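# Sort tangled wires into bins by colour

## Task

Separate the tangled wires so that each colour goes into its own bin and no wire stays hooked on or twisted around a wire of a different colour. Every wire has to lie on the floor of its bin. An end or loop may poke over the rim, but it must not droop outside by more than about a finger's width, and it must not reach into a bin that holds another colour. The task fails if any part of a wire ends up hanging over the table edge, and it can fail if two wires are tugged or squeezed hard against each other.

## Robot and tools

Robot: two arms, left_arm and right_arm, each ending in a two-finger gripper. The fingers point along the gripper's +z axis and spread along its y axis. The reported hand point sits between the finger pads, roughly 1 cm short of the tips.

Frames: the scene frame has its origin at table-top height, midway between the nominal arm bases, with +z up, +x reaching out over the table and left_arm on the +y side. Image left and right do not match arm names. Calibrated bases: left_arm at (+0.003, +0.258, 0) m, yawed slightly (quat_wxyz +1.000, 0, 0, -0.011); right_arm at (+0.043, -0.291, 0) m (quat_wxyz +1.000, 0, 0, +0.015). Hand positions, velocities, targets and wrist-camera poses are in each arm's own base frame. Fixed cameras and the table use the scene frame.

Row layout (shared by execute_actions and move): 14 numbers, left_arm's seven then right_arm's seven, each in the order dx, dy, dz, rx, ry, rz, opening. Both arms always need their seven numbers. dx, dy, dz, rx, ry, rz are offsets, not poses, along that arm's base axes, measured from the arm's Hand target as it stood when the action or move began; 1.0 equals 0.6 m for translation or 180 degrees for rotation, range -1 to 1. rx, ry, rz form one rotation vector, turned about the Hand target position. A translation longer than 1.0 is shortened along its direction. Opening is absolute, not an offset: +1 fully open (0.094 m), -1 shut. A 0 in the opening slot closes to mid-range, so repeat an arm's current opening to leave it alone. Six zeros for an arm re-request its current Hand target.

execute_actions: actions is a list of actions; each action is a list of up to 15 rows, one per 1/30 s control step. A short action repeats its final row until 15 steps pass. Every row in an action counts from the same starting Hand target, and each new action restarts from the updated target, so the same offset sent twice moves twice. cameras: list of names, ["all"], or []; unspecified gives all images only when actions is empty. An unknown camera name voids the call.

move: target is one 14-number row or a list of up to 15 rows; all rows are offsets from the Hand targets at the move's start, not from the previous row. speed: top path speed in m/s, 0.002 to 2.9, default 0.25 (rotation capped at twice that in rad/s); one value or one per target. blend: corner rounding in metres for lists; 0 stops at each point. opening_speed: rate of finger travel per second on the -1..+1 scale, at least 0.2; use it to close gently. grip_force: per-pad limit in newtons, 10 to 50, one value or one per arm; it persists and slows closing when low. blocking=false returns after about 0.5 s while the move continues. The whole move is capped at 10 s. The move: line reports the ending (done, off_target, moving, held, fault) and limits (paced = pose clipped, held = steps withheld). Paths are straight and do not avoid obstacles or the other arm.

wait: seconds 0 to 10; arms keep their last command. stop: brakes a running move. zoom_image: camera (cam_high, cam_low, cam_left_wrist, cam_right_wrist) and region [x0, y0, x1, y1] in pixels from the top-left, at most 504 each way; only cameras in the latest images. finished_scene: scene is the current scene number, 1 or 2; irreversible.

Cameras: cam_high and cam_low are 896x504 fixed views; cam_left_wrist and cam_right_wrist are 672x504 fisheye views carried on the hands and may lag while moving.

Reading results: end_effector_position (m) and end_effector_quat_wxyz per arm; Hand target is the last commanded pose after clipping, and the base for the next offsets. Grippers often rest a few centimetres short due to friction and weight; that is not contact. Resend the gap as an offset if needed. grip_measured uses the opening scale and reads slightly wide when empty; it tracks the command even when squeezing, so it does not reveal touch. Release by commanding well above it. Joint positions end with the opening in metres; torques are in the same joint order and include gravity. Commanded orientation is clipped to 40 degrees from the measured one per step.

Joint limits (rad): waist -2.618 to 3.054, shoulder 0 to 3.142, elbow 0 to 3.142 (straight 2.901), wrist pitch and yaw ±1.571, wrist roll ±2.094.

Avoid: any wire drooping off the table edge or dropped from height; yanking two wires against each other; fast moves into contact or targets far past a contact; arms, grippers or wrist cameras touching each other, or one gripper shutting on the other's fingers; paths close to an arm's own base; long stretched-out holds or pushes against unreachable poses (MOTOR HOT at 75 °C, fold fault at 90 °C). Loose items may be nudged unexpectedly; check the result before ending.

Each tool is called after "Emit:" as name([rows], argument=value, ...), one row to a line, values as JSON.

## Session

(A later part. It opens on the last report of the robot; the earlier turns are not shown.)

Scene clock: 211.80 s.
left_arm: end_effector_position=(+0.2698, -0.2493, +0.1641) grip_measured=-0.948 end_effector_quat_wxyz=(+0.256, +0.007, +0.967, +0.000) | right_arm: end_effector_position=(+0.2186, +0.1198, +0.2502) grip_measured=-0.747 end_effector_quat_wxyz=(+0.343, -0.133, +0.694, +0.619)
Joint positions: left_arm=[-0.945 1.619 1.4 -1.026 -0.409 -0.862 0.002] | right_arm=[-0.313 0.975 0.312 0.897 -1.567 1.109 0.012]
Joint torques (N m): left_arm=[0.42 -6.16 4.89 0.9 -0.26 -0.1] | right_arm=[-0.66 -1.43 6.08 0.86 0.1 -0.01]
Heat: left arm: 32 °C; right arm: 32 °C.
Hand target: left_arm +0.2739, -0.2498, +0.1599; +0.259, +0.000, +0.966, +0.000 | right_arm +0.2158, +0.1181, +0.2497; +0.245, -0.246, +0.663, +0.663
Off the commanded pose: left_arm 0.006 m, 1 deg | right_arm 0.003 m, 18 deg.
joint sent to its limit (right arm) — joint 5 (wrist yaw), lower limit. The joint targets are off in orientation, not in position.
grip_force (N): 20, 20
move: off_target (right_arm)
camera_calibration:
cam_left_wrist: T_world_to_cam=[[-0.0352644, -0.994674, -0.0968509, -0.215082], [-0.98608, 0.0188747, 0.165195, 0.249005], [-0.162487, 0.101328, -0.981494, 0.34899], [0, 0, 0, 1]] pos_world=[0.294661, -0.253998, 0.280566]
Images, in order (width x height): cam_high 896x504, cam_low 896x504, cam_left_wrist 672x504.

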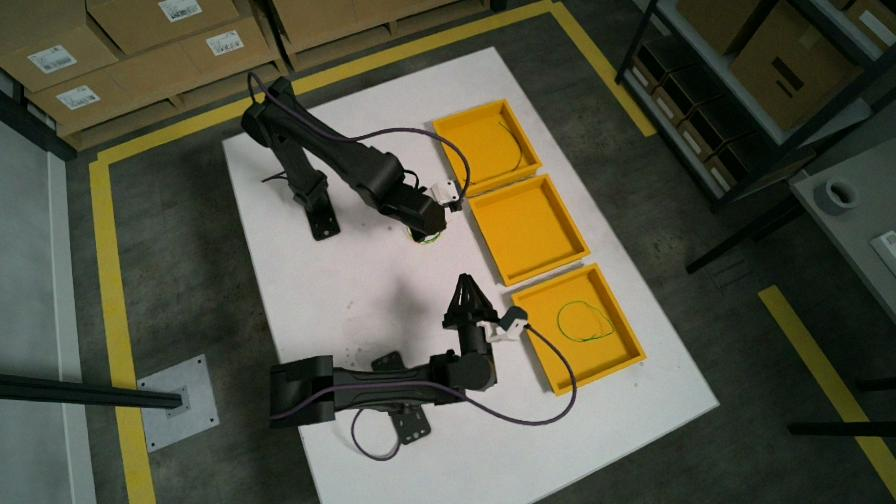

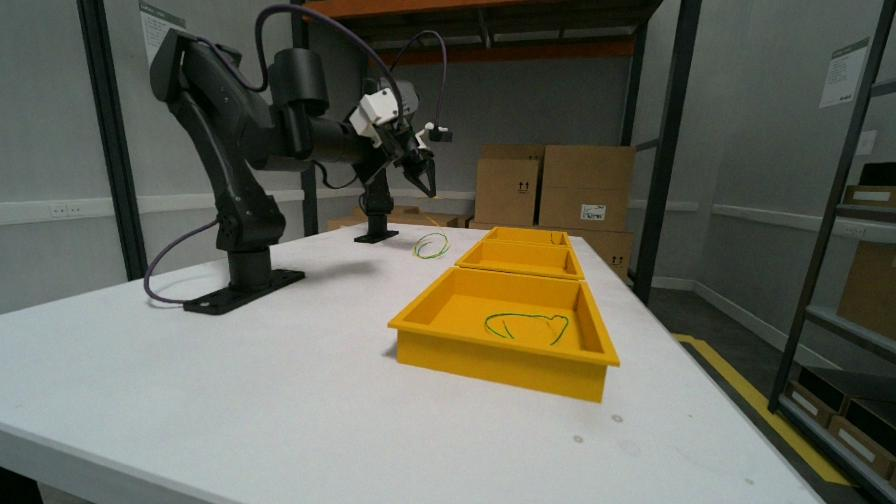

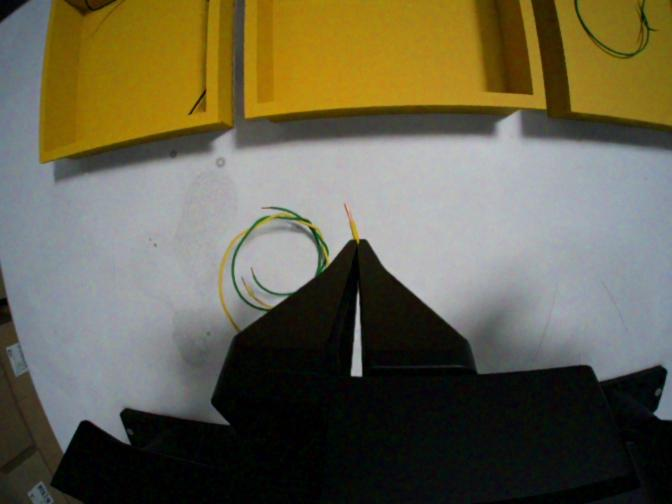

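Emit:
move(target=[0,0.083,0.4,0,-0.1667,0,-1,0.034,0.018,-0.05,0.0558,-0.288,-0.1511,-0.5], speed=0.08, cameras=["cam_right_wrist","cam_high","cam_low"])

Emit:
zoom_image(camera="cam_high", region=[370, 120, 490, 240])

Emit:
zoom_image(camera="cam_right_wrist", region=[150, 80, 390, 260])

Scene clock: 219.17 s.
left_arm: end_effector_position=(+0.2785, -0.2097, +0.3813) grip_measured=-0.948 end_effector_quat_wxyz=(+0.485, +0.008, +0.875, +0.007) | right_arm: end_effector_position=(+0.2395, +0.1278, +0.2101) grip_measured=-0.503 end_effector_quat_wxyz=(+0.602, -0.318, +0.596, +0.426)
Joint positions: left_arm=[-1.037 1.489 1.885 -1.289 -0.822 -0.714 0.002] | right_arm=[-0.21 1.267 0.116 1.484 -1.301 0.448 0.023]
Joint torques (N m): left_arm=[-0.49 -6.89 7.5 0.94 -0.5 0.05] | right_arm=[0.68 -0.99 4.83 1.97 0.29 -0.11]
Heat: left arm: 32 °C; right arm: 33 °C.
Hand target: left_arm +0.2738, -0.2000, +0.3999; +0.500, +0.000, +0.866, +0.000 | right_arm +0.2362, +0.1289, +0.2197; +0.671, -0.329, +0.470, +0.470
Off the commanded pose: left_arm 0.021 m, 2 deg | right_arm 0.010 m, 17 deg.
joint sent to its limit (right arm) — joint 4 (wrist pitch), upper limit. The joint targets are off in orientation, not in position.
grip_force (N): 20, 20
move: off_target (left_arm, right_arm)
camera_calibration:
cam_right_wrist: T_world_to_cam=[[0.905077, -0.374813, -0.200876, -0.118968], [-0.367864, -0.453108, -0.812016, 0.323173], [0.213335, 0.808832, -0.547977, 0.0825973], [0, 0, 0, 1]] pos_world=[0.208938, 0.0350339, 0.283785]
Images, in order (width x height): cam_high 896x504, cam_low 896x504, cam_right_wrist 672x504.

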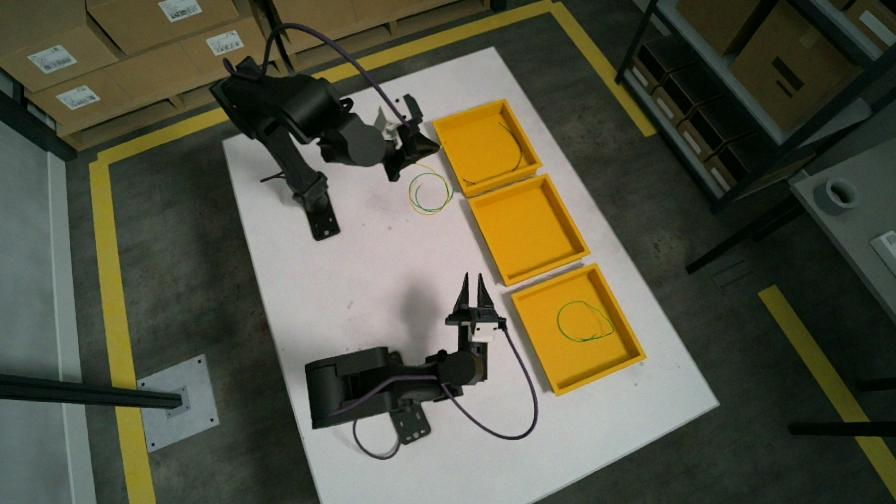

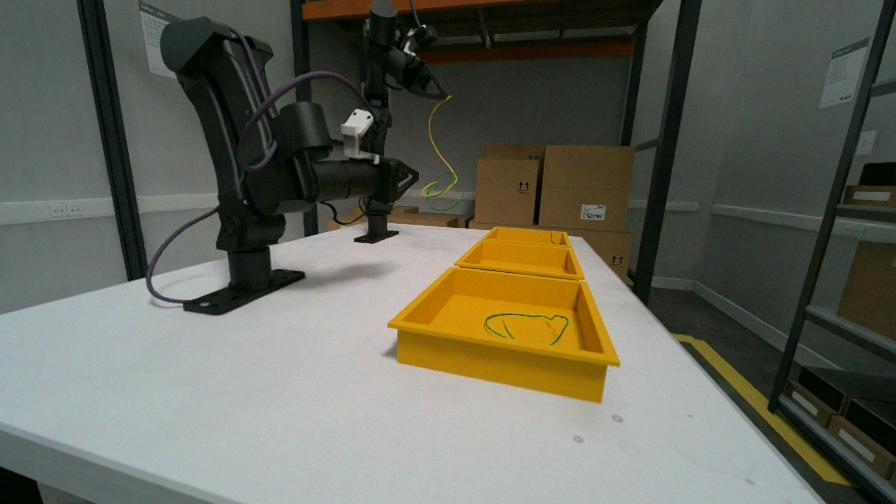

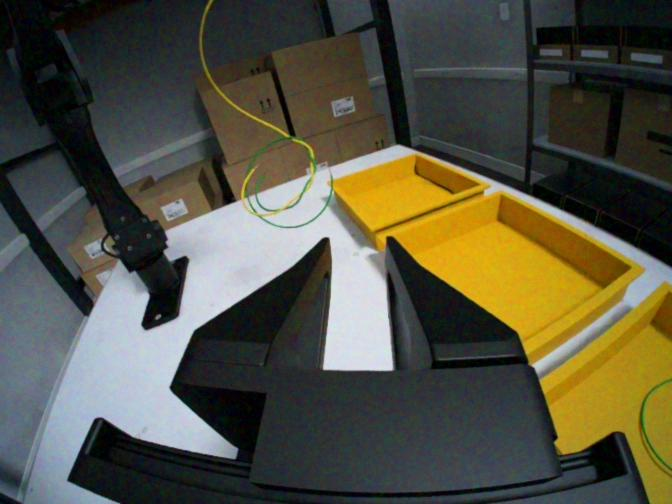

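Scaled by 4.200.

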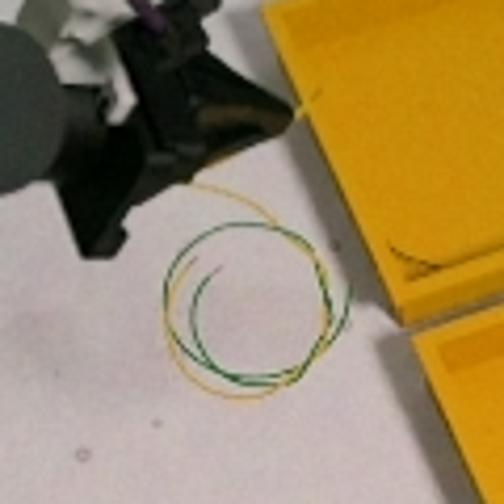

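Scaled by 2.100 from the camera's 672x504 image, which has a finer 960x720 frame.

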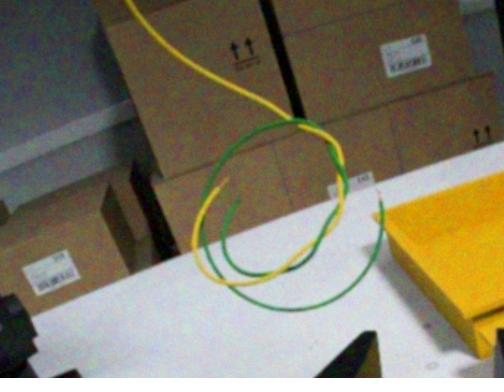

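Emit:
move(target=[0,0,0,0,0,0,-1,0.048,0.17,-0.05,-0.2089,0.0758,0,-0.6], speed=0.1, cameras=["cam_right_wrist","cam_high"])

Emit:
zoom_image(camera="cam_right_wrist", region=[220, 80, 460, 260])

Scene clock: 223.03 s.
left_arm: end_effector_position=(+0.2784, -0.2097, +0.3813) grip_measured=-0.948 end_effector_quat_wxyz=(+0.485, +0.008, +0.875, +0.007) | right_arm: end_effector_position=(+0.2584, +0.2262, +0.1728) grip_measured=-0.598 end_effector_quat_wxyz=(+0.451, -0.459, +0.688, +0.335)
Joint positions: left_arm=[-1.037 1.489 1.885 -1.289 -0.822 -0.714 0.002] | right_arm=[0.321 1.167 0.588 0.007 -0.821 -0.39 0.019]
Joint torques (N m): left_arm=[-0.49 -6.89 7.51 0.94 -0.51 0.07] | right_arm=[0.58 -2.06 10.45 1.3 -0.2 -0.12]
Heat: left arm: 32 °C; right arm: 33 °C.
Hand target: left_arm +0.2738, -0.2001, +0.3999; +0.500, +0.000, +0.866, +0.000 | right_arm +0.2650, +0.2309, +0.1897; +0.470, -0.470, +0.671, +0.329
Off the commanded pose: left_arm 0.021 m, 2 deg | right_arm 0.019 m, 3 deg.
grip_force (N): 20, 20
move: off_target (left_arm, right_arm)
camera_calibration:
cam_right_wrist: T_world_to_cam=[[0.932282, -0.332586, -0.142256, -0.133379], [-0.358995, -0.802384, -0.476763, 0.36327], [0.0444207, 0.495546, -0.867445, 0.148372], [0, 0, 0, 1]] pos_world=[0.248168, 0.173597, 0.282924]
Images, in order (width x height): cam_high 896x504, cam_right_wrist 672x504.

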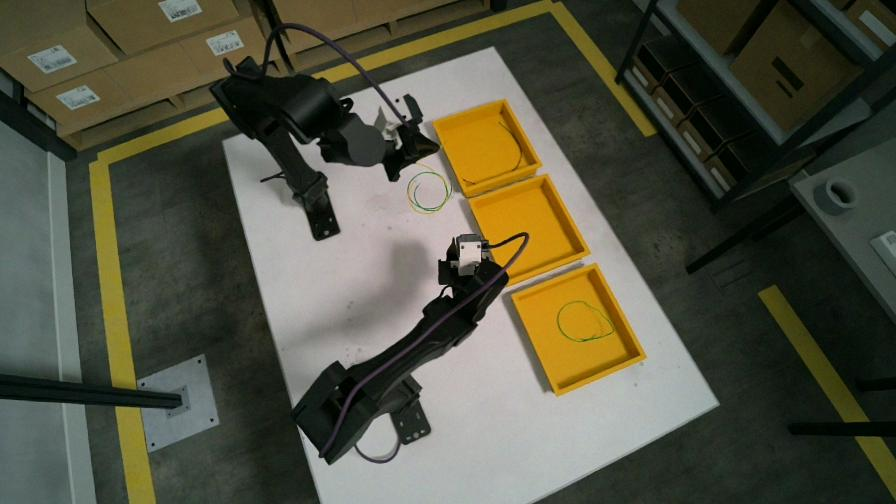

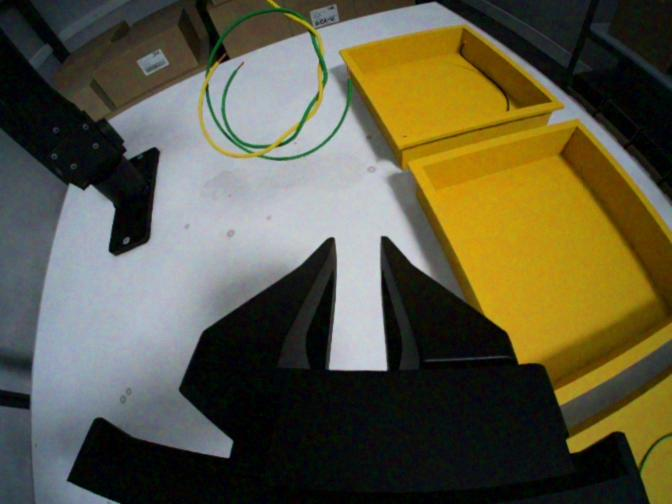

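Scaled by 2.100 from the camera's 672x504 image, which has a finer 960x720 frame.

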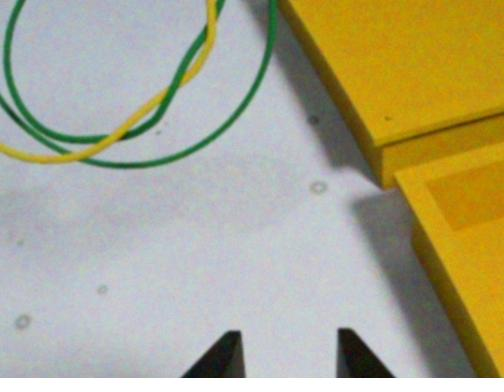

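Emit:
move(target=[0,0,0,0,0,0,-1,0.047,0.147,-0.042,0,0,0,-0.6], speed=0.08, cameras=["cam_right_wrist","cam_high"])

Emit:
zoom_image(camera="cam_right_wrist", region=[220, 80, 460, 260])

Scene clock: 225.20 s.
left_arm: end_effector_position=(+0.2784, -0.2097, +0.3813) grip_measured=-0.948 end_effector_quat_wxyz=(+0.485, +0.008, +0.875, +0.007) | right_arm: end_effector_position=(+0.2837, +0.3102, +0.1451) grip_measured=-0.598 end_effector_quat_wxyz=(+0.444, -0.468, +0.689, +0.329)
Joint positions: left_arm=[-1.037 1.489 1.885 -1.289 -0.822 -0.714 0.002] | right_arm=[0.587 1.493 0.694 0.312 -0.59 -0.244 0.019]
Joint torques (N m): left_arm=[-0.49 -6.9 7.51 0.94 -0.51 0.07] | right_arm=[0.53 -3.79 9.98 1.62 -0.06 0]
Heat: left arm: 32 °C; right arm: 33 °C.
Hand target: left_arm +0.2738, -0.2001, +0.3999; +0.500, +0.000, +0.866, +0.000 | right_arm +0.2932, +0.3191, +0.1644; +0.470, -0.470, +0.671, +0.329
Off the commanded pose: left_arm 0.021 m, 2 deg | right_arm 0.023 m, 4 deg.
grip_force (N): 20, 20
move: off_target (left_arm, right_arm)
camera_calibration:
cam_right_wrist: T_world_to_cam=[[0.935759, -0.326062, -0.134309, -0.137052], [-0.350378, -0.816611, -0.458673, 0.425852], [0.0398777, 0.476266, -0.878396, 0.0903638], [0, 0, 0, 1]] pos_world=[0.273853, 0.260031, 0.256295]
Images, in order (width x height): cam_high 896x504, cam_right_wrist 672x504.

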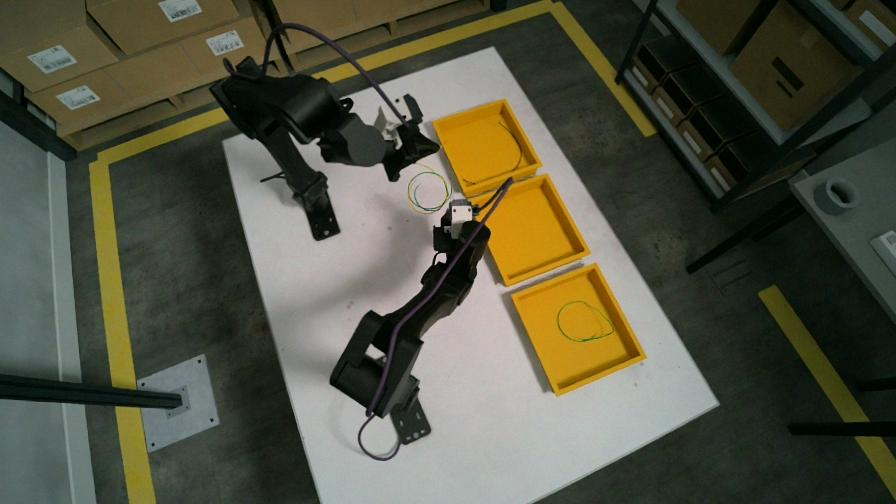

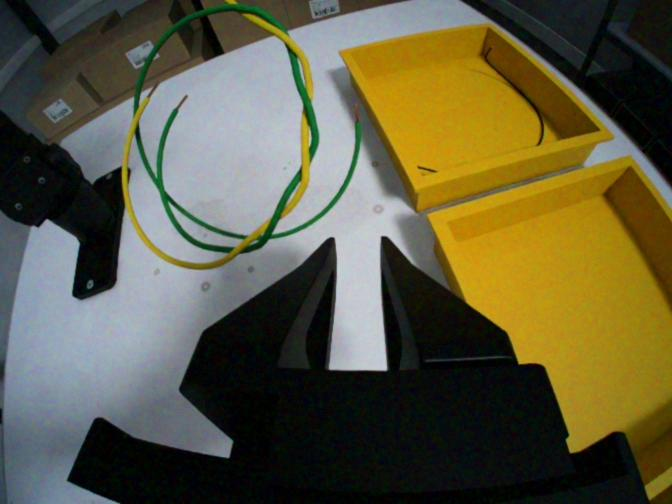

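Scaled by 2.100 from the camera's 672x504 image, which has a finer 960x720 frame.

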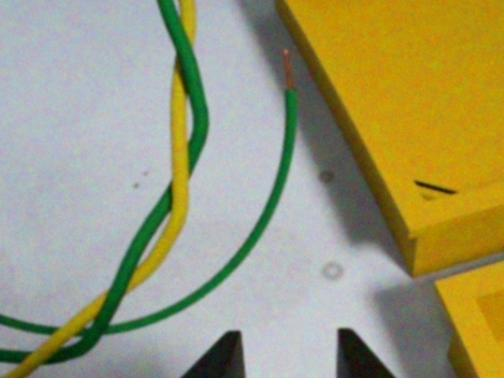

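Emit:
move(target=[0,0,0,0,0,0,-1,0.0317,0.08,-0.006,0,0,0,-0.7], speed=0.06, cameras=["cam_right_wrist","cam_high"])

Emit:
zoom_image(camera="cam_right_wrist", region=[220, 100, 460, 280])

Scene clock: 227.03 s.
left_arm: end_effector_position=(+0.2785, -0.2096, +0.3813) grip_measured=-0.948 end_effector_quat_wxyz=(+0.485, +0.008, +0.875, +0.007) | right_arm: end_effector_position=(+0.3034, +0.3571, +0.1409) grip_measured=-0.697 end_effector_quat_wxyz=(+0.443, -0.470, +0.689, +0.327)
Joint positions: left_arm=[-1.037 1.489 1.885 -1.289 -0.822 -0.714 0.002] | right_arm=[0.675 1.668 0.848 0.354 -0.51 -0.203 0.014]
Joint torques (N m): left_arm=[-0.49 -6.87 7.51 0.94 -0.51 0.06] | right_arm=[0.57 -5.15 9.95 1.7 -0.05 0.02]
Heat: left arm: 32 °C; right arm: 33 °C.
Hand target: left_arm +0.2738, -0.2000, +0.3999; +0.501, +0.000, +0.866, +0.000 | right_arm +0.3122, +0.3671, +0.1608; +0.470, -0.470, +0.671, +0.329
Off the commanded pose: left_arm 0.021 m, 2 deg | right_arm 0.024 m, 4 deg.
grip_force (N): 20, 20
move: off_target (left_arm, right_arm)
camera_calibration:
cam_right_wrist: T_world_to_cam=[[0.936527, -0.325325, -0.130696, -0.141832], [-0.348183, -0.819372, -0.45541, 0.468976], [0.0410678, 0.47201, -0.880636, 0.0650115], [0, 0, 0, 1]] pos_world=[0.293449, 0.307438, 0.252291]
Images, in order (width x height): cam_high 896x504, cam_right_wrist 672x504.

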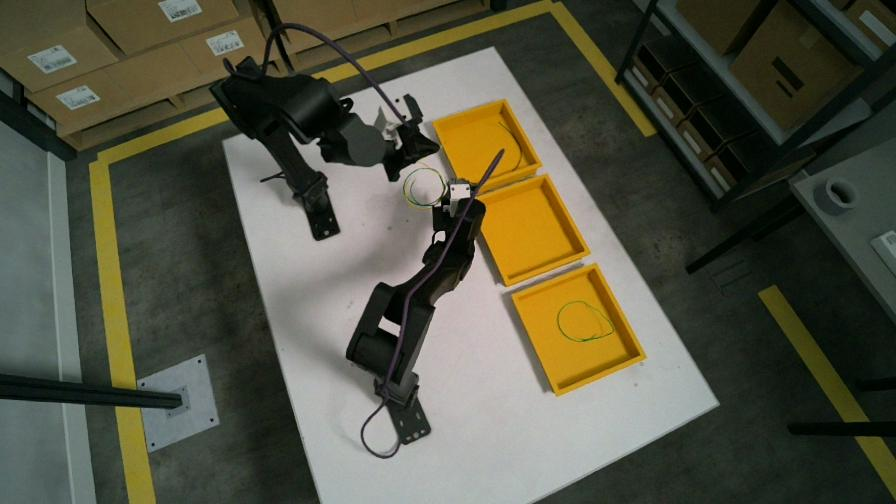

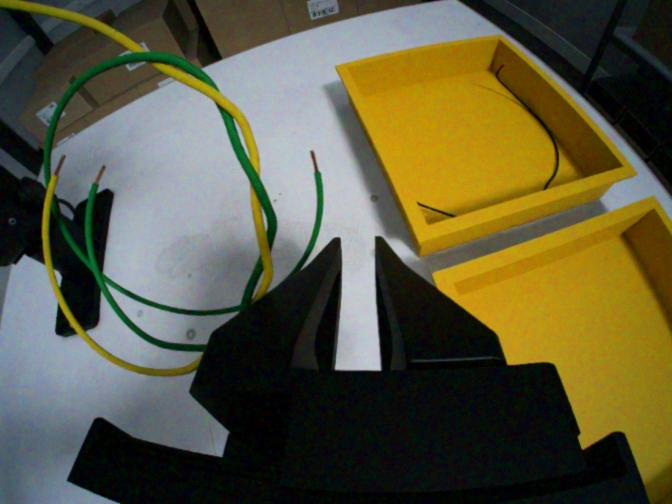

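Scaled by 2.100 from the camera's 672x504 image, which has a finer 960x720 frame.

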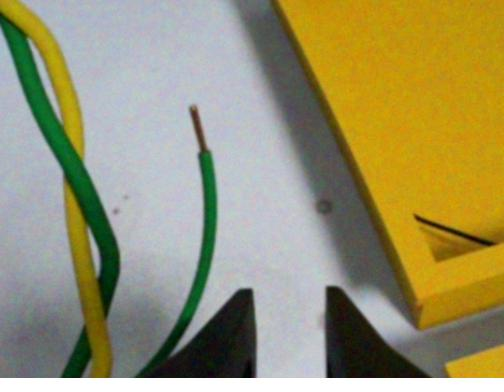

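Emit:
move(target=[0,0,0,0,0,0,-1,-0.03,-0.08,0.02,0,0,0,-0.7], speed=0.08, cameras=["cam_right_wrist"])

Emit:
zoom_image(camera="cam_right_wrist", region=[220, 80, 460, 260])

Scene clock: 228.57 s.
left_arm: end_effector_position=(+0.2785, -0.2096, +0.3813) grip_measured=-0.948 end_effector_quat_wxyz=(+0.485, +0.008, +0.875, +0.007) | right_arm: end_effector_position=(+0.2966, +0.3211, +0.1628) grip_measured=-0.697 end_effector_quat_wxyz=(+0.457, -0.465, +0.684, +0.327)
Joint positions: left_arm=[-1.037 1.489 1.885 -1.289 -0.822 -0.714 0.002] | right_arm=[0.598 1.516 0.771 0.292 -0.571 -0.233 0.014]
Joint torques (N m): left_arm=[-0.49 -6.87 7.5 0.94 -0.51 0.07] | right_arm=[-0.51 -6.46 6.35 1.47 -0.27 -0.09]
Heat: left arm: 32 °C; right arm: 33 °C.
Hand target: left_arm +0.2738, -0.2000, +0.3999; +0.501, +0.000, +0.866, +0.000 | right_arm +0.2941, +0.3192, +0.1728; +0.469, -0.470, +0.671, +0.329
Off the commanded pose: left_arm 0.021 m, 2 deg | right_arm 0.010 m, 2 deg.
grip_force (N): 20, 20
move: off_target (left_arm)
camera_calibration:
cam_right_wrist: T_world_to_cam=[[0.935418, -0.333307, -0.117897, -0.143539], [-0.347618, -0.806295, -0.478591, 0.446516], [0.0644577, 0.488666, -0.870087, 0.087537], [0, 0, 0, 1]] pos_world=[0.283843, 0.269405, 0.272941]
Images, in order (width x height): cam_right_wrist 672x504.

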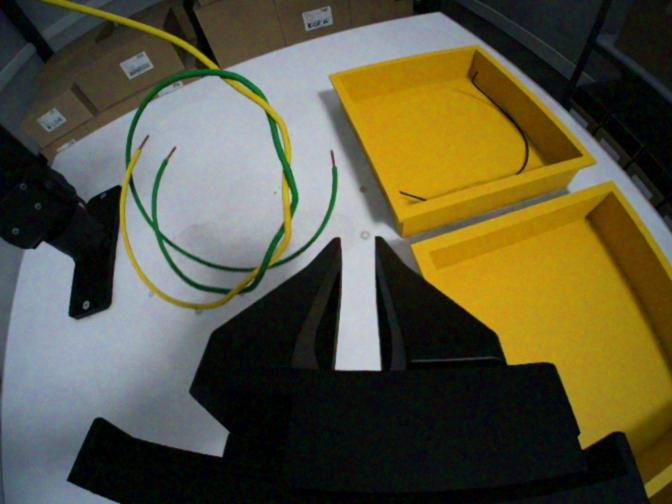

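Scaled by 2.100 from the camera's 672x504 image, which has a finer 960x720 frame.

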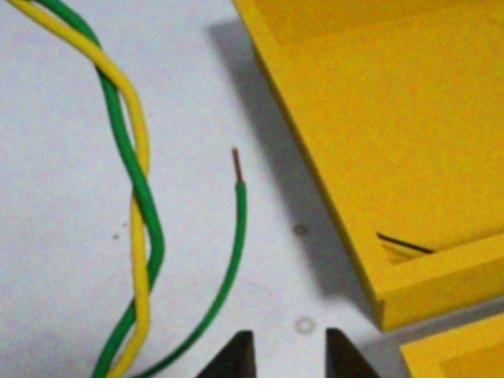

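Emit:
move(target=[0,0,0,0,0,0,-1,0.02,0.075,-0.016,0,0,0,-0.7], speed=0.05, cameras=["cam_right_wrist"])

Emit:
zoom_image(camera="cam_right_wrist", region=[220, 80, 460, 260])

Scene clock: 230.23 s.
left_arm: end_effector_position=(+0.2785, -0.2096, +0.3813) grip_measured=-0.948 end_effector_quat_wxyz=(+0.485, +0.008, +0.875, +0.007) | right_arm: end_effector_position=(+0.2973, +0.3540, +0.1427) grip_measured=-0.697 end_effector_quat_wxyz=(+0.443, -0.470, +0.690, +0.327)
Joint positions: left_arm=[-1.037 1.489 1.885 -1.289 -0.822 -0.714 0.002] | right_arm=[0.68 1.639 0.826 0.346 -0.505 -0.201 0.014]
Joint torques (N m): left_arm=[-0.49 -6.87 7.5 0.94 -0.51 0.06] | right_arm=[0.55 -4.98 10.04 1.67 -0.07 0.04]
Heat: left arm: 32 °C; right arm: 33 °C.
Hand target: left_arm +0.2738, -0.2000, +0.3999; +0.501, +0.000, +0.866, +0.000 | right_arm +0.3063, +0.3641, +0.1632; +0.470, -0.470, +0.671, +0.329
Off the commanded pose: left_arm 0.021 m, 2 deg | right_arm 0.025 m, 4 deg.
grip_force (N): 20, 20
move: off_target (left_arm, right_arm)
camera_calibration:
cam_right_wrist: T_world_to_cam=[[0.936441, -0.325428, -0.131054, -0.136795], [-0.348495, -0.819891, -0.454235, 0.465243], [0.0403711, 0.471036, -0.88119, 0.0689821], [0, 0, 0, 1]] pos_world=[0.28745, 0.304439, 0.254189]
Images, in order (width x height): cam_right_wrist 672x504.

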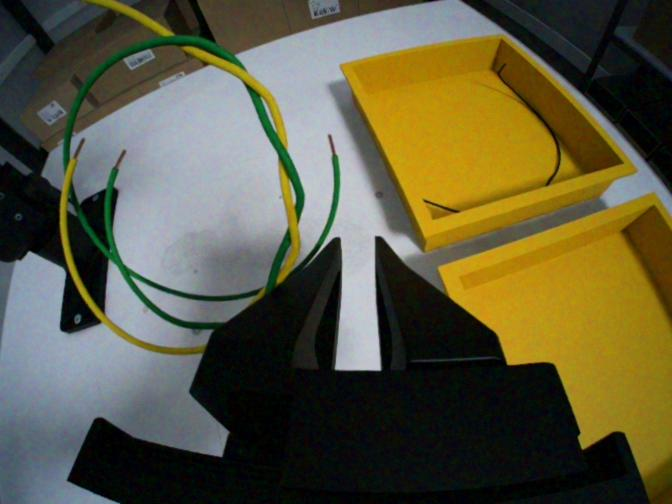

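Scaled by 2.100 from the camera's 672x504 image, which has a finer 960x720 frame.

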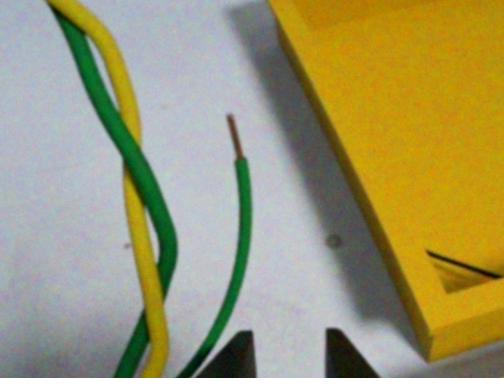

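Emit:
move([
  [0,0,0,0,0,0,-1,-0.012,-0.035,0.012,0,0,0,-0.7],
  [0,0,0,0,0,0,-1,-0.006,0.02,0.036,0,0,0,-0.7],
], speed=0.05, cameras=["cam_right_wrist"])

Emit:
zoom_image(camera="cam_right_wrist", region=[220, 80, 460, 260])

Scene clock: 232.90 s.
left_arm: end_effector_position=(+0.2785, -0.2096, +0.3813) grip_measured=-0.948 end_effector_quat_wxyz=(+0.485, +0.008, +0.875, +0.007) | right_arm: end_effector_position=(+0.2964, +0.3678, +0.1675) grip_measured=-0.697 end_effector_quat_wxyz=(+0.451, -0.471, +0.684, +0.327)
Joint positions: left_arm=[-1.037 1.489 1.885 -1.289 -0.822 -0.714 0.002] | right_arm=[0.715 1.618 0.898 0.279 -0.473 -0.186 0.014]
Joint torques (N m): left_arm=[-0.49 -6.89 7.5 0.94 -0.51 0.07] | right_arm=[0.55 -5.01 10.28 1.51 -0.02 0.05]
Heat: left arm: 32 °C; right arm: 34 °C.
Hand target: left_arm +0.2738, -0.2000, +0.3999; +0.501, +0.000, +0.866, +0.000 | right_arm +0.3027, +0.3761, +0.1849; +0.470, -0.470, +0.671, +0.329
Off the commanded pose: left_arm 0.021 m, 2 deg | right_arm 0.020 m, 3 deg.
grip_force (N): 20, 20
move: off_target (left_arm, right_arm)
camera_calibration:
cam_right_wrist: T_world_to_cam=[[0.93864, -0.323592, -0.119348, -0.131424], [-0.34061, -0.815293, -0.468276, 0.485867], [0.0542267, 0.480193, -0.875485, 0.0759422], [0, 0, 0, 1]] pos_world=[0.284733, 0.317129, 0.278321]
Images, in order (width x height): cam_right_wrist 672x504.

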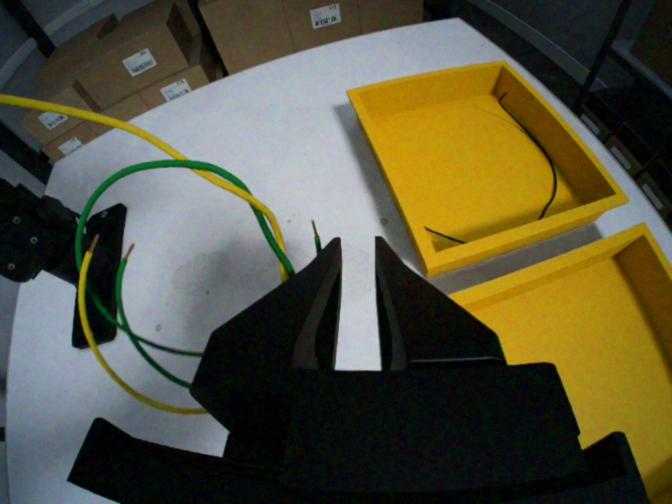

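Scaled by 2.100 from the camera's 672x504 image, which has a finer 960x720 frame.

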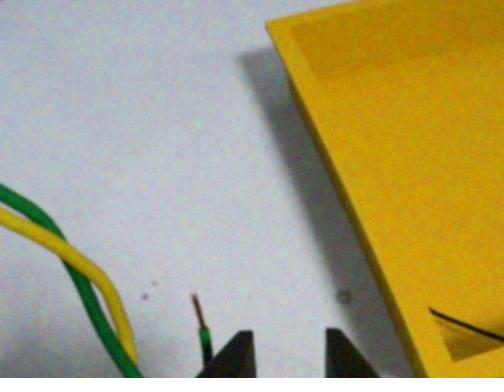

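Emit:
wait(seconds=1, cameras=["cam_high","cam_low","cam_left_wrist","cam_right_wrist"])

Emit:
zoom_image(camera="cam_high", region=[370, 120, 510, 240])

Emit:
zoom_image(camera="cam_low", region=[340, 70, 500, 240])

Emit:
zoom_image(camera="cam_left_wrist", region=[280, 180, 520, 380])

Scene clock: 235.37 s.
left_arm: end_effector_position=(+0.2785, -0.2096, +0.3813) grip_measured=-0.948 end_effector_quat_wxyz=(+0.485, +0.008, +0.875, +0.007) | right_arm: end_effector_position=(+0.2964, +0.3677, +0.1674) grip_measured=-0.697 end_effector_quat_wxyz=(+0.451, -0.470, +0.685, +0.327)
Joint positions: left_arm=[-1.037 1.489 1.885 -1.289 -0.822 -0.714 0.002] | right_arm=[0.715 1.618 0.898 0.279 -0.473 -0.186 0.014]
Joint torques (N m): left_arm=[-0.49 -6.9 7.51 0.94 -0.51 0.06] | right_arm=[0.53 -5.03 10.25 1.52 -0.04 0.04]
Heat: left arm: 33 °C; right arm: 34 °C.
Hand target: left_arm +0.2739, -0.2000, +0.3999; +0.501, +0.000, +0.866, +0.000 | right_arm +0.3027, +0.3761, +0.1849; +0.470, -0.470, +0.671, +0.329
Tool commands: left_gripper/opening=-1.0 right_gripper/opening=-0.7
Off the commanded pose: left_arm 0.021 m, 2 deg | right_arm 0.020 m, 3 deg.
grip_force (N): 20, 20
wait: 1.00 s; at rest from the start
camera_calibration:
cam_left_wrist: T_world_to_cam=[[0.0189733, -0.993427, -0.112887, -0.163083], [-0.946158, 0.0186525, -0.323168, 0.395891], [0.32315, 0.112941, -0.939584, 0.4108], [0, 0, 0, 1]] pos_world=[0.24492, -0.215792, 0.495511]
cam_right_wrist: T_world_to_cam=[[0.938429, -0.324041, -0.119785, -0.131207], [-0.341237, -0.815298, -0.46781, 0.485905], [0.0539291, 0.479882, -0.875674, 0.0760845], [0, 0, 0, 1]] pos_world=[0.284834, 0.317129, 0.27822]

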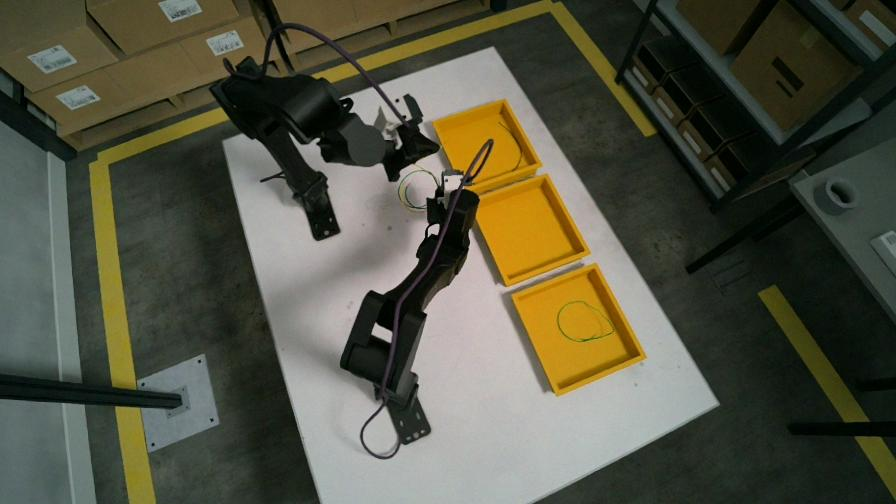

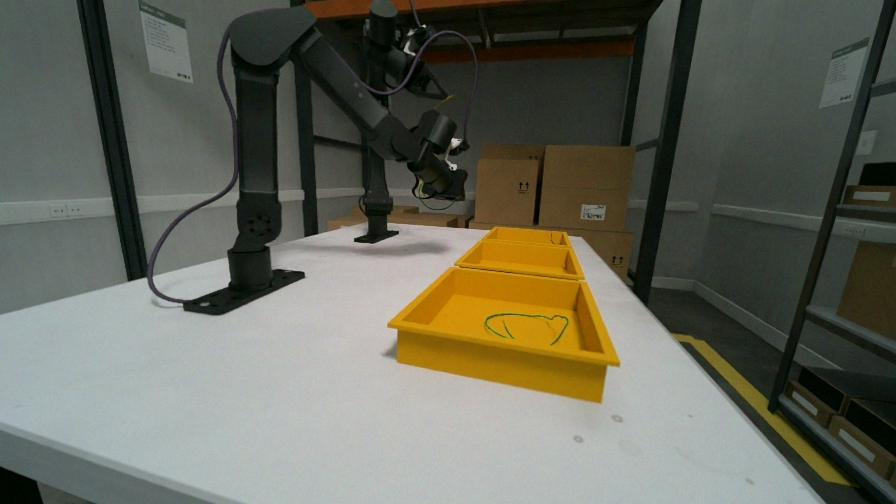

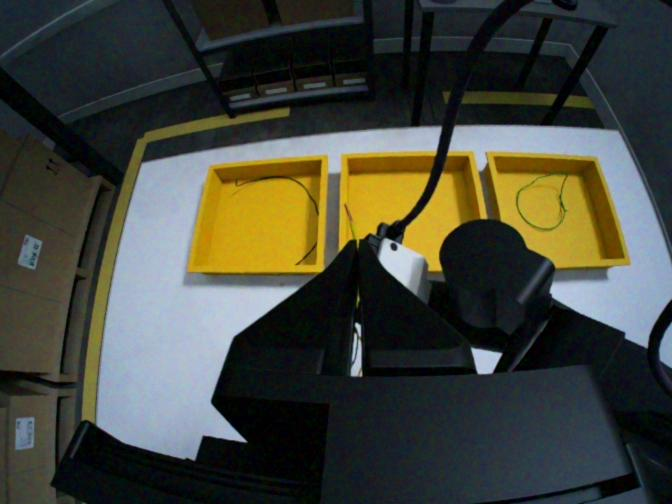

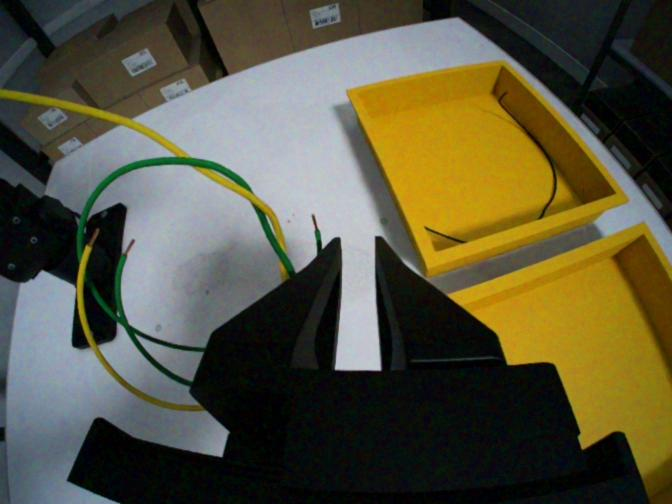

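Scaled by 3.600.

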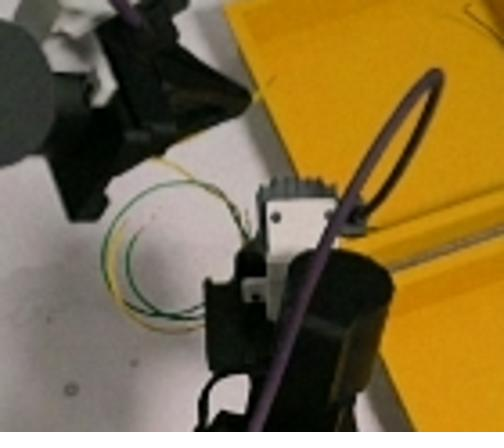

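Scaled by 2.965.

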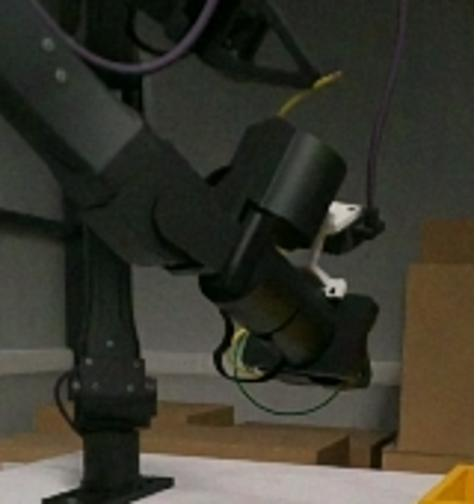

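Scaled by 2.100 from the camera's 672x504 image, which has a finer 960x720 frame.

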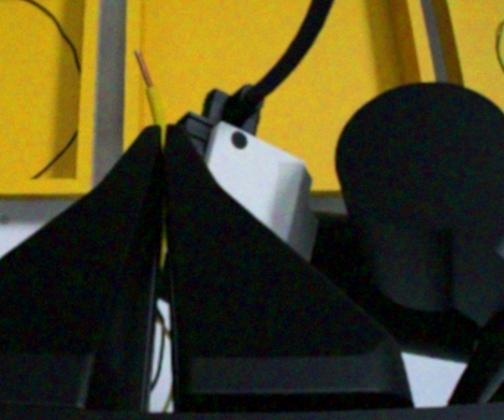

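Emit:
move(target=[0,0,0,0,0,0,-1,-0.03,-0.14,0.01,0,0,0,-0.7], speed=0.06)

Emit:
wait(seconds=2, cameras=["cam_high","cam_low","cam_right_wrist"])

Emit:
zoom_image(camera="cam_high", region=[370, 120, 510, 240])

Emit:
zoom_image(camera="cam_low", region=[340, 70, 500, 240])

Emit:
zoom_image(camera="cam_right_wrist", region=[220, 80, 460, 260])

Scene clock: 237.97 s.
left_arm: end_effector_position=(+0.2785, -0.2096, +0.3813) grip_measured=-0.948 end_effector_quat_wxyz=(+0.485, +0.008, +0.875, +0.007) | right_arm: end_effector_position=(+0.2876, +0.2940, +0.1825) grip_measured=-0.697 end_effector_quat_wxyz=(+0.458, -0.464, +0.684, +0.327)
Joint positions: left_arm=[-1.037 1.489 1.885 -1.289 -0.822 -0.714 0.002] | right_arm=[0.533 1.387 0.749 0.169 -0.628 -0.267 0.014]
Joint torques (N m): left_arm=[-0.49 -6.89 7.5 0.94 -0.51 0.07] | right_arm=[-0.55 -5.57 6.58 1.47 -0.25 -0.11]
Heat: left arm: 33 °C; right arm: 34 °C.
Hand target: left_arm +0.2739, -0.2000, +0.3999; +0.501, +0.000, +0.866, +0.000 | right_arm +0.2846, +0.2921, +0.1908; +0.469, -0.470, +0.671, +0.329
Off the commanded pose: left_arm 0.021 m, 2 deg | right_arm 0.009 m, 2 deg.
grip_force (N): 20, 20
move: off_target (left_arm)

Scene clock: 239.97 s.
left_arm: end_effector_position=(+0.2785, -0.2096, +0.3813) grip_measured=-0.948 end_effector_quat_wxyz=(+0.485, +0.008, +0.875, +0.007) | right_arm: end_effector_position=(+0.2875, +0.2940, +0.1825) grip_measured=-0.697 end_effector_quat_wxyz=(+0.458, -0.465, +0.684, +0.327)
Joint positions: left_arm=[-1.037 1.489 1.885 -1.289 -0.822 -0.714 0.002] | right_arm=[0.533 1.387 0.749 0.169 -0.629 -0.267 0.014]
Joint torques (N m): left_arm=[-0.49 -6.89 7.51 0.94 -0.51 0.06] | right_arm=[-0.5 -5.56 6.57 1.43 -0.26 -0.11]
Heat: left arm: 33 °C; right arm: 34 °C.
Hand target: left_arm +0.2739, -0.2000, +0.3999; +0.501, +0.000, +0.866, +0.000 | right_arm +0.2846, +0.2921, +0.1908; +0.469, -0.470, +0.671, +0.329
Tool commands: left_gripper/opening=-1.0 right_gripper/opening=-0.7
Off the commanded pose: left_arm 0.021 m, 2 deg | right_arm 0.009 m, 2 deg.
grip_force (N): 20, 20
wait: 2.00 s; at rest by 0.17 s
camera_calibration:
cam_right_wrist: T_world_to_cam=[[0.935419, -0.33358, -0.117114, -0.14179], [-0.347296, -0.805026, -0.480955, 0.430947], [0.066157, 0.490568, -0.868888, 0.117259], [0, 0, 0, 1]] pos_world=[0.274542, 0.242102, 0.292545]
Images, in order (width x height): cam_high 896x504, cam_low 896x504, cam_right_wrist 672x504.

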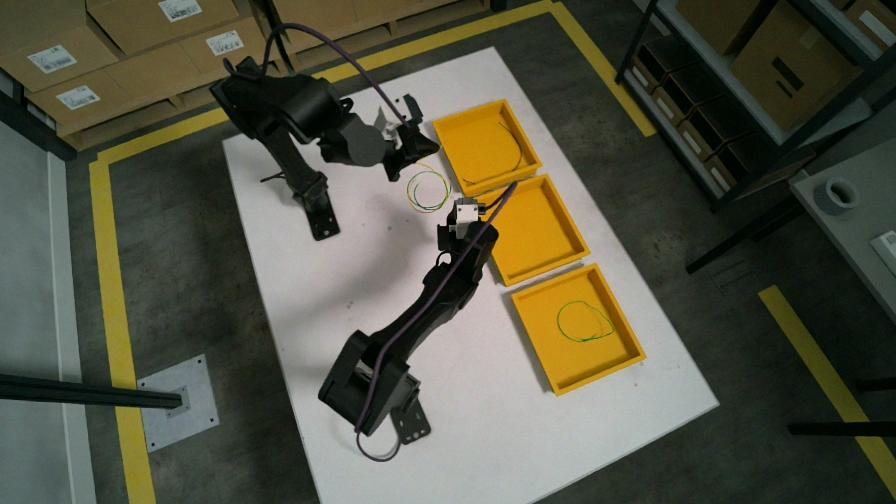

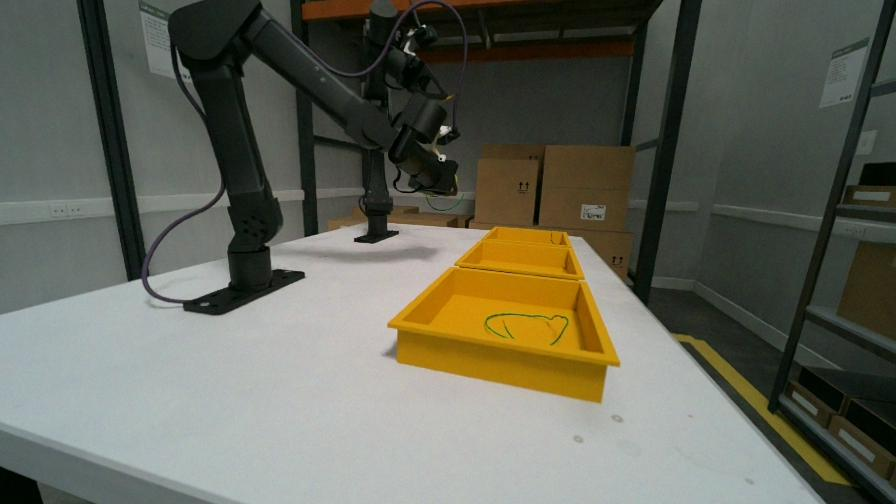

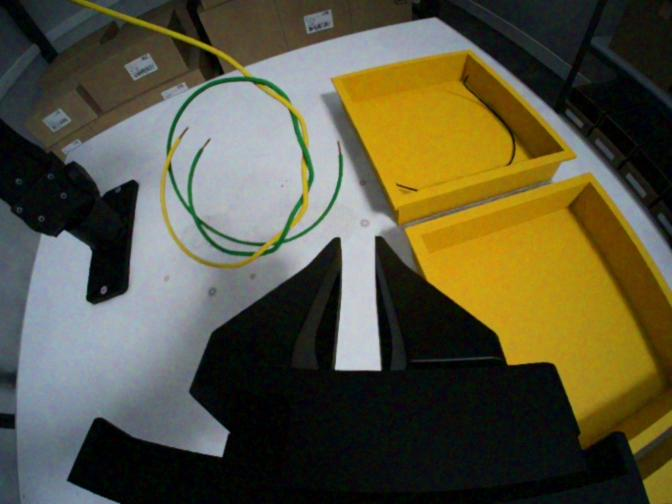

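Scaled by 3.600.

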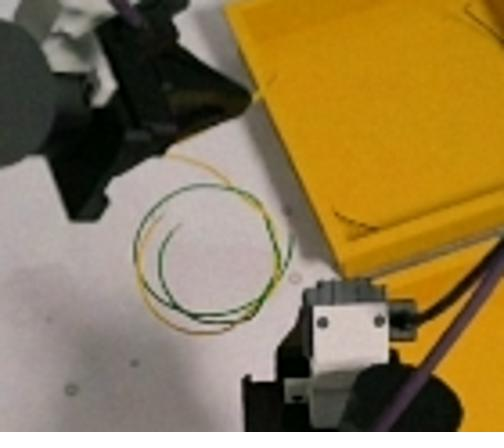

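Scaled by 2.965.

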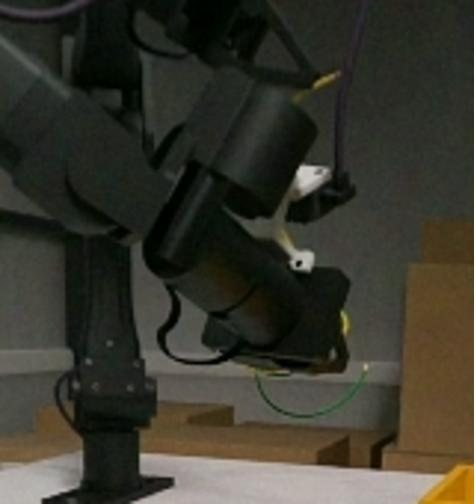

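Scaled by 2.100 from the camera's 672x504 image, which has a finer 960x720 frame.

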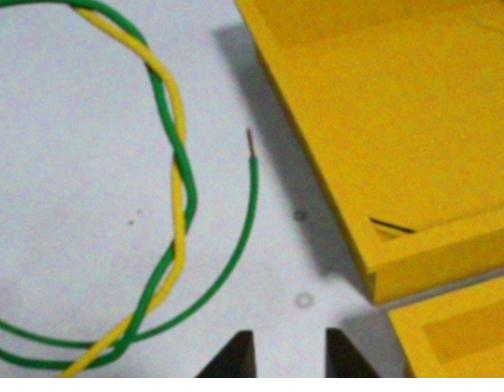

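Emit:
move(target=[0,0,0,0,0,0,-1,0.0367,0.0975,-0.0155,0,0,0,-0.7], speed=0.05, cameras=["cam_right_wrist"])

Emit:
zoom_image(camera="cam_right_wrist", region=[220, 80, 460, 260])

Scene clock: 242.40 s.
left_arm: end_effector_position=(+0.2785, -0.2096, +0.3813) grip_measured=-0.948 end_effector_quat_wxyz=(+0.485, +0.008, +0.875, +0.007) | right_arm: end_effector_position=(+0.2980, +0.3409, +0.1607) grip_measured=-0.697 end_effector_quat_wxyz=(+0.443, -0.469, +0.690, +0.328)
Joint positions: left_arm=[-1.037 1.489 1.885 -1.289 -0.822 -0.714 0.002] | right_arm=[0.645 1.572 0.84 0.258 -0.536 -0.217 0.014]
Joint torques (N m): left_arm=[-0.49 -6.89 7.5 0.94 -0.51 0.06] | right_arm=[0.61 -4.64 10.29 1.7 -0.05 0.02]
Heat: left arm: 33 °C; right arm: 34 °C.
Hand target: left_arm +0.2739, -0.2000, +0.3999; +0.501, +0.000, +0.866, +0.000 | right_arm +0.3067, +0.3506, +0.1816; +0.470, -0.470, +0.671, +0.329
Off the commanded pose: left_arm 0.021 m, 2 deg | right_arm 0.024 m, 4 deg.
grip_force (N): 20, 20
move: off_target (left_arm, right_arm)
camera_calibration:
cam_right_wrist: T_world_to_cam=[[0.936002, -0.326154, -0.132375, -0.138706], [-0.349693, -0.818698, -0.455464, 0.463127], [0.040176, 0.472607, -0.880357, 0.0903196], [0, 0, 0, 1]] pos_world=[0.288152, 0.291236, 0.27209]
Images, in order (width x height): cam_right_wrist 672x504.

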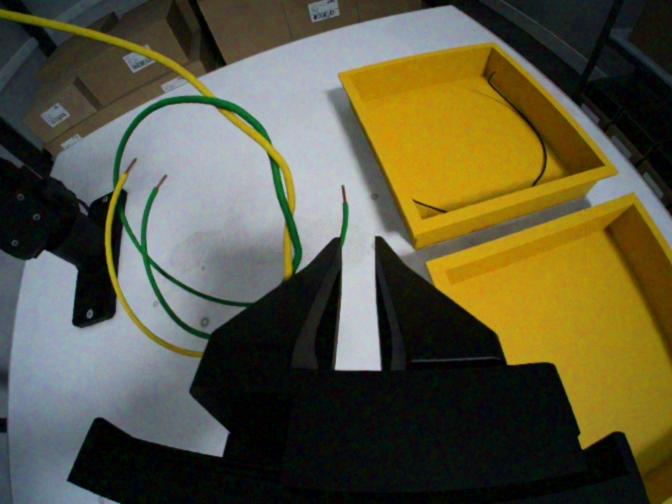

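Scaled by 2.100 from the camera's 672x504 image, which has a finer 960x720 frame.

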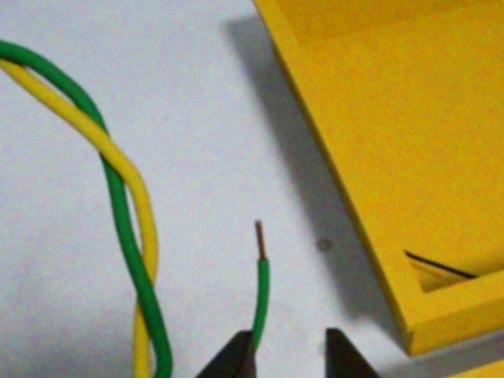

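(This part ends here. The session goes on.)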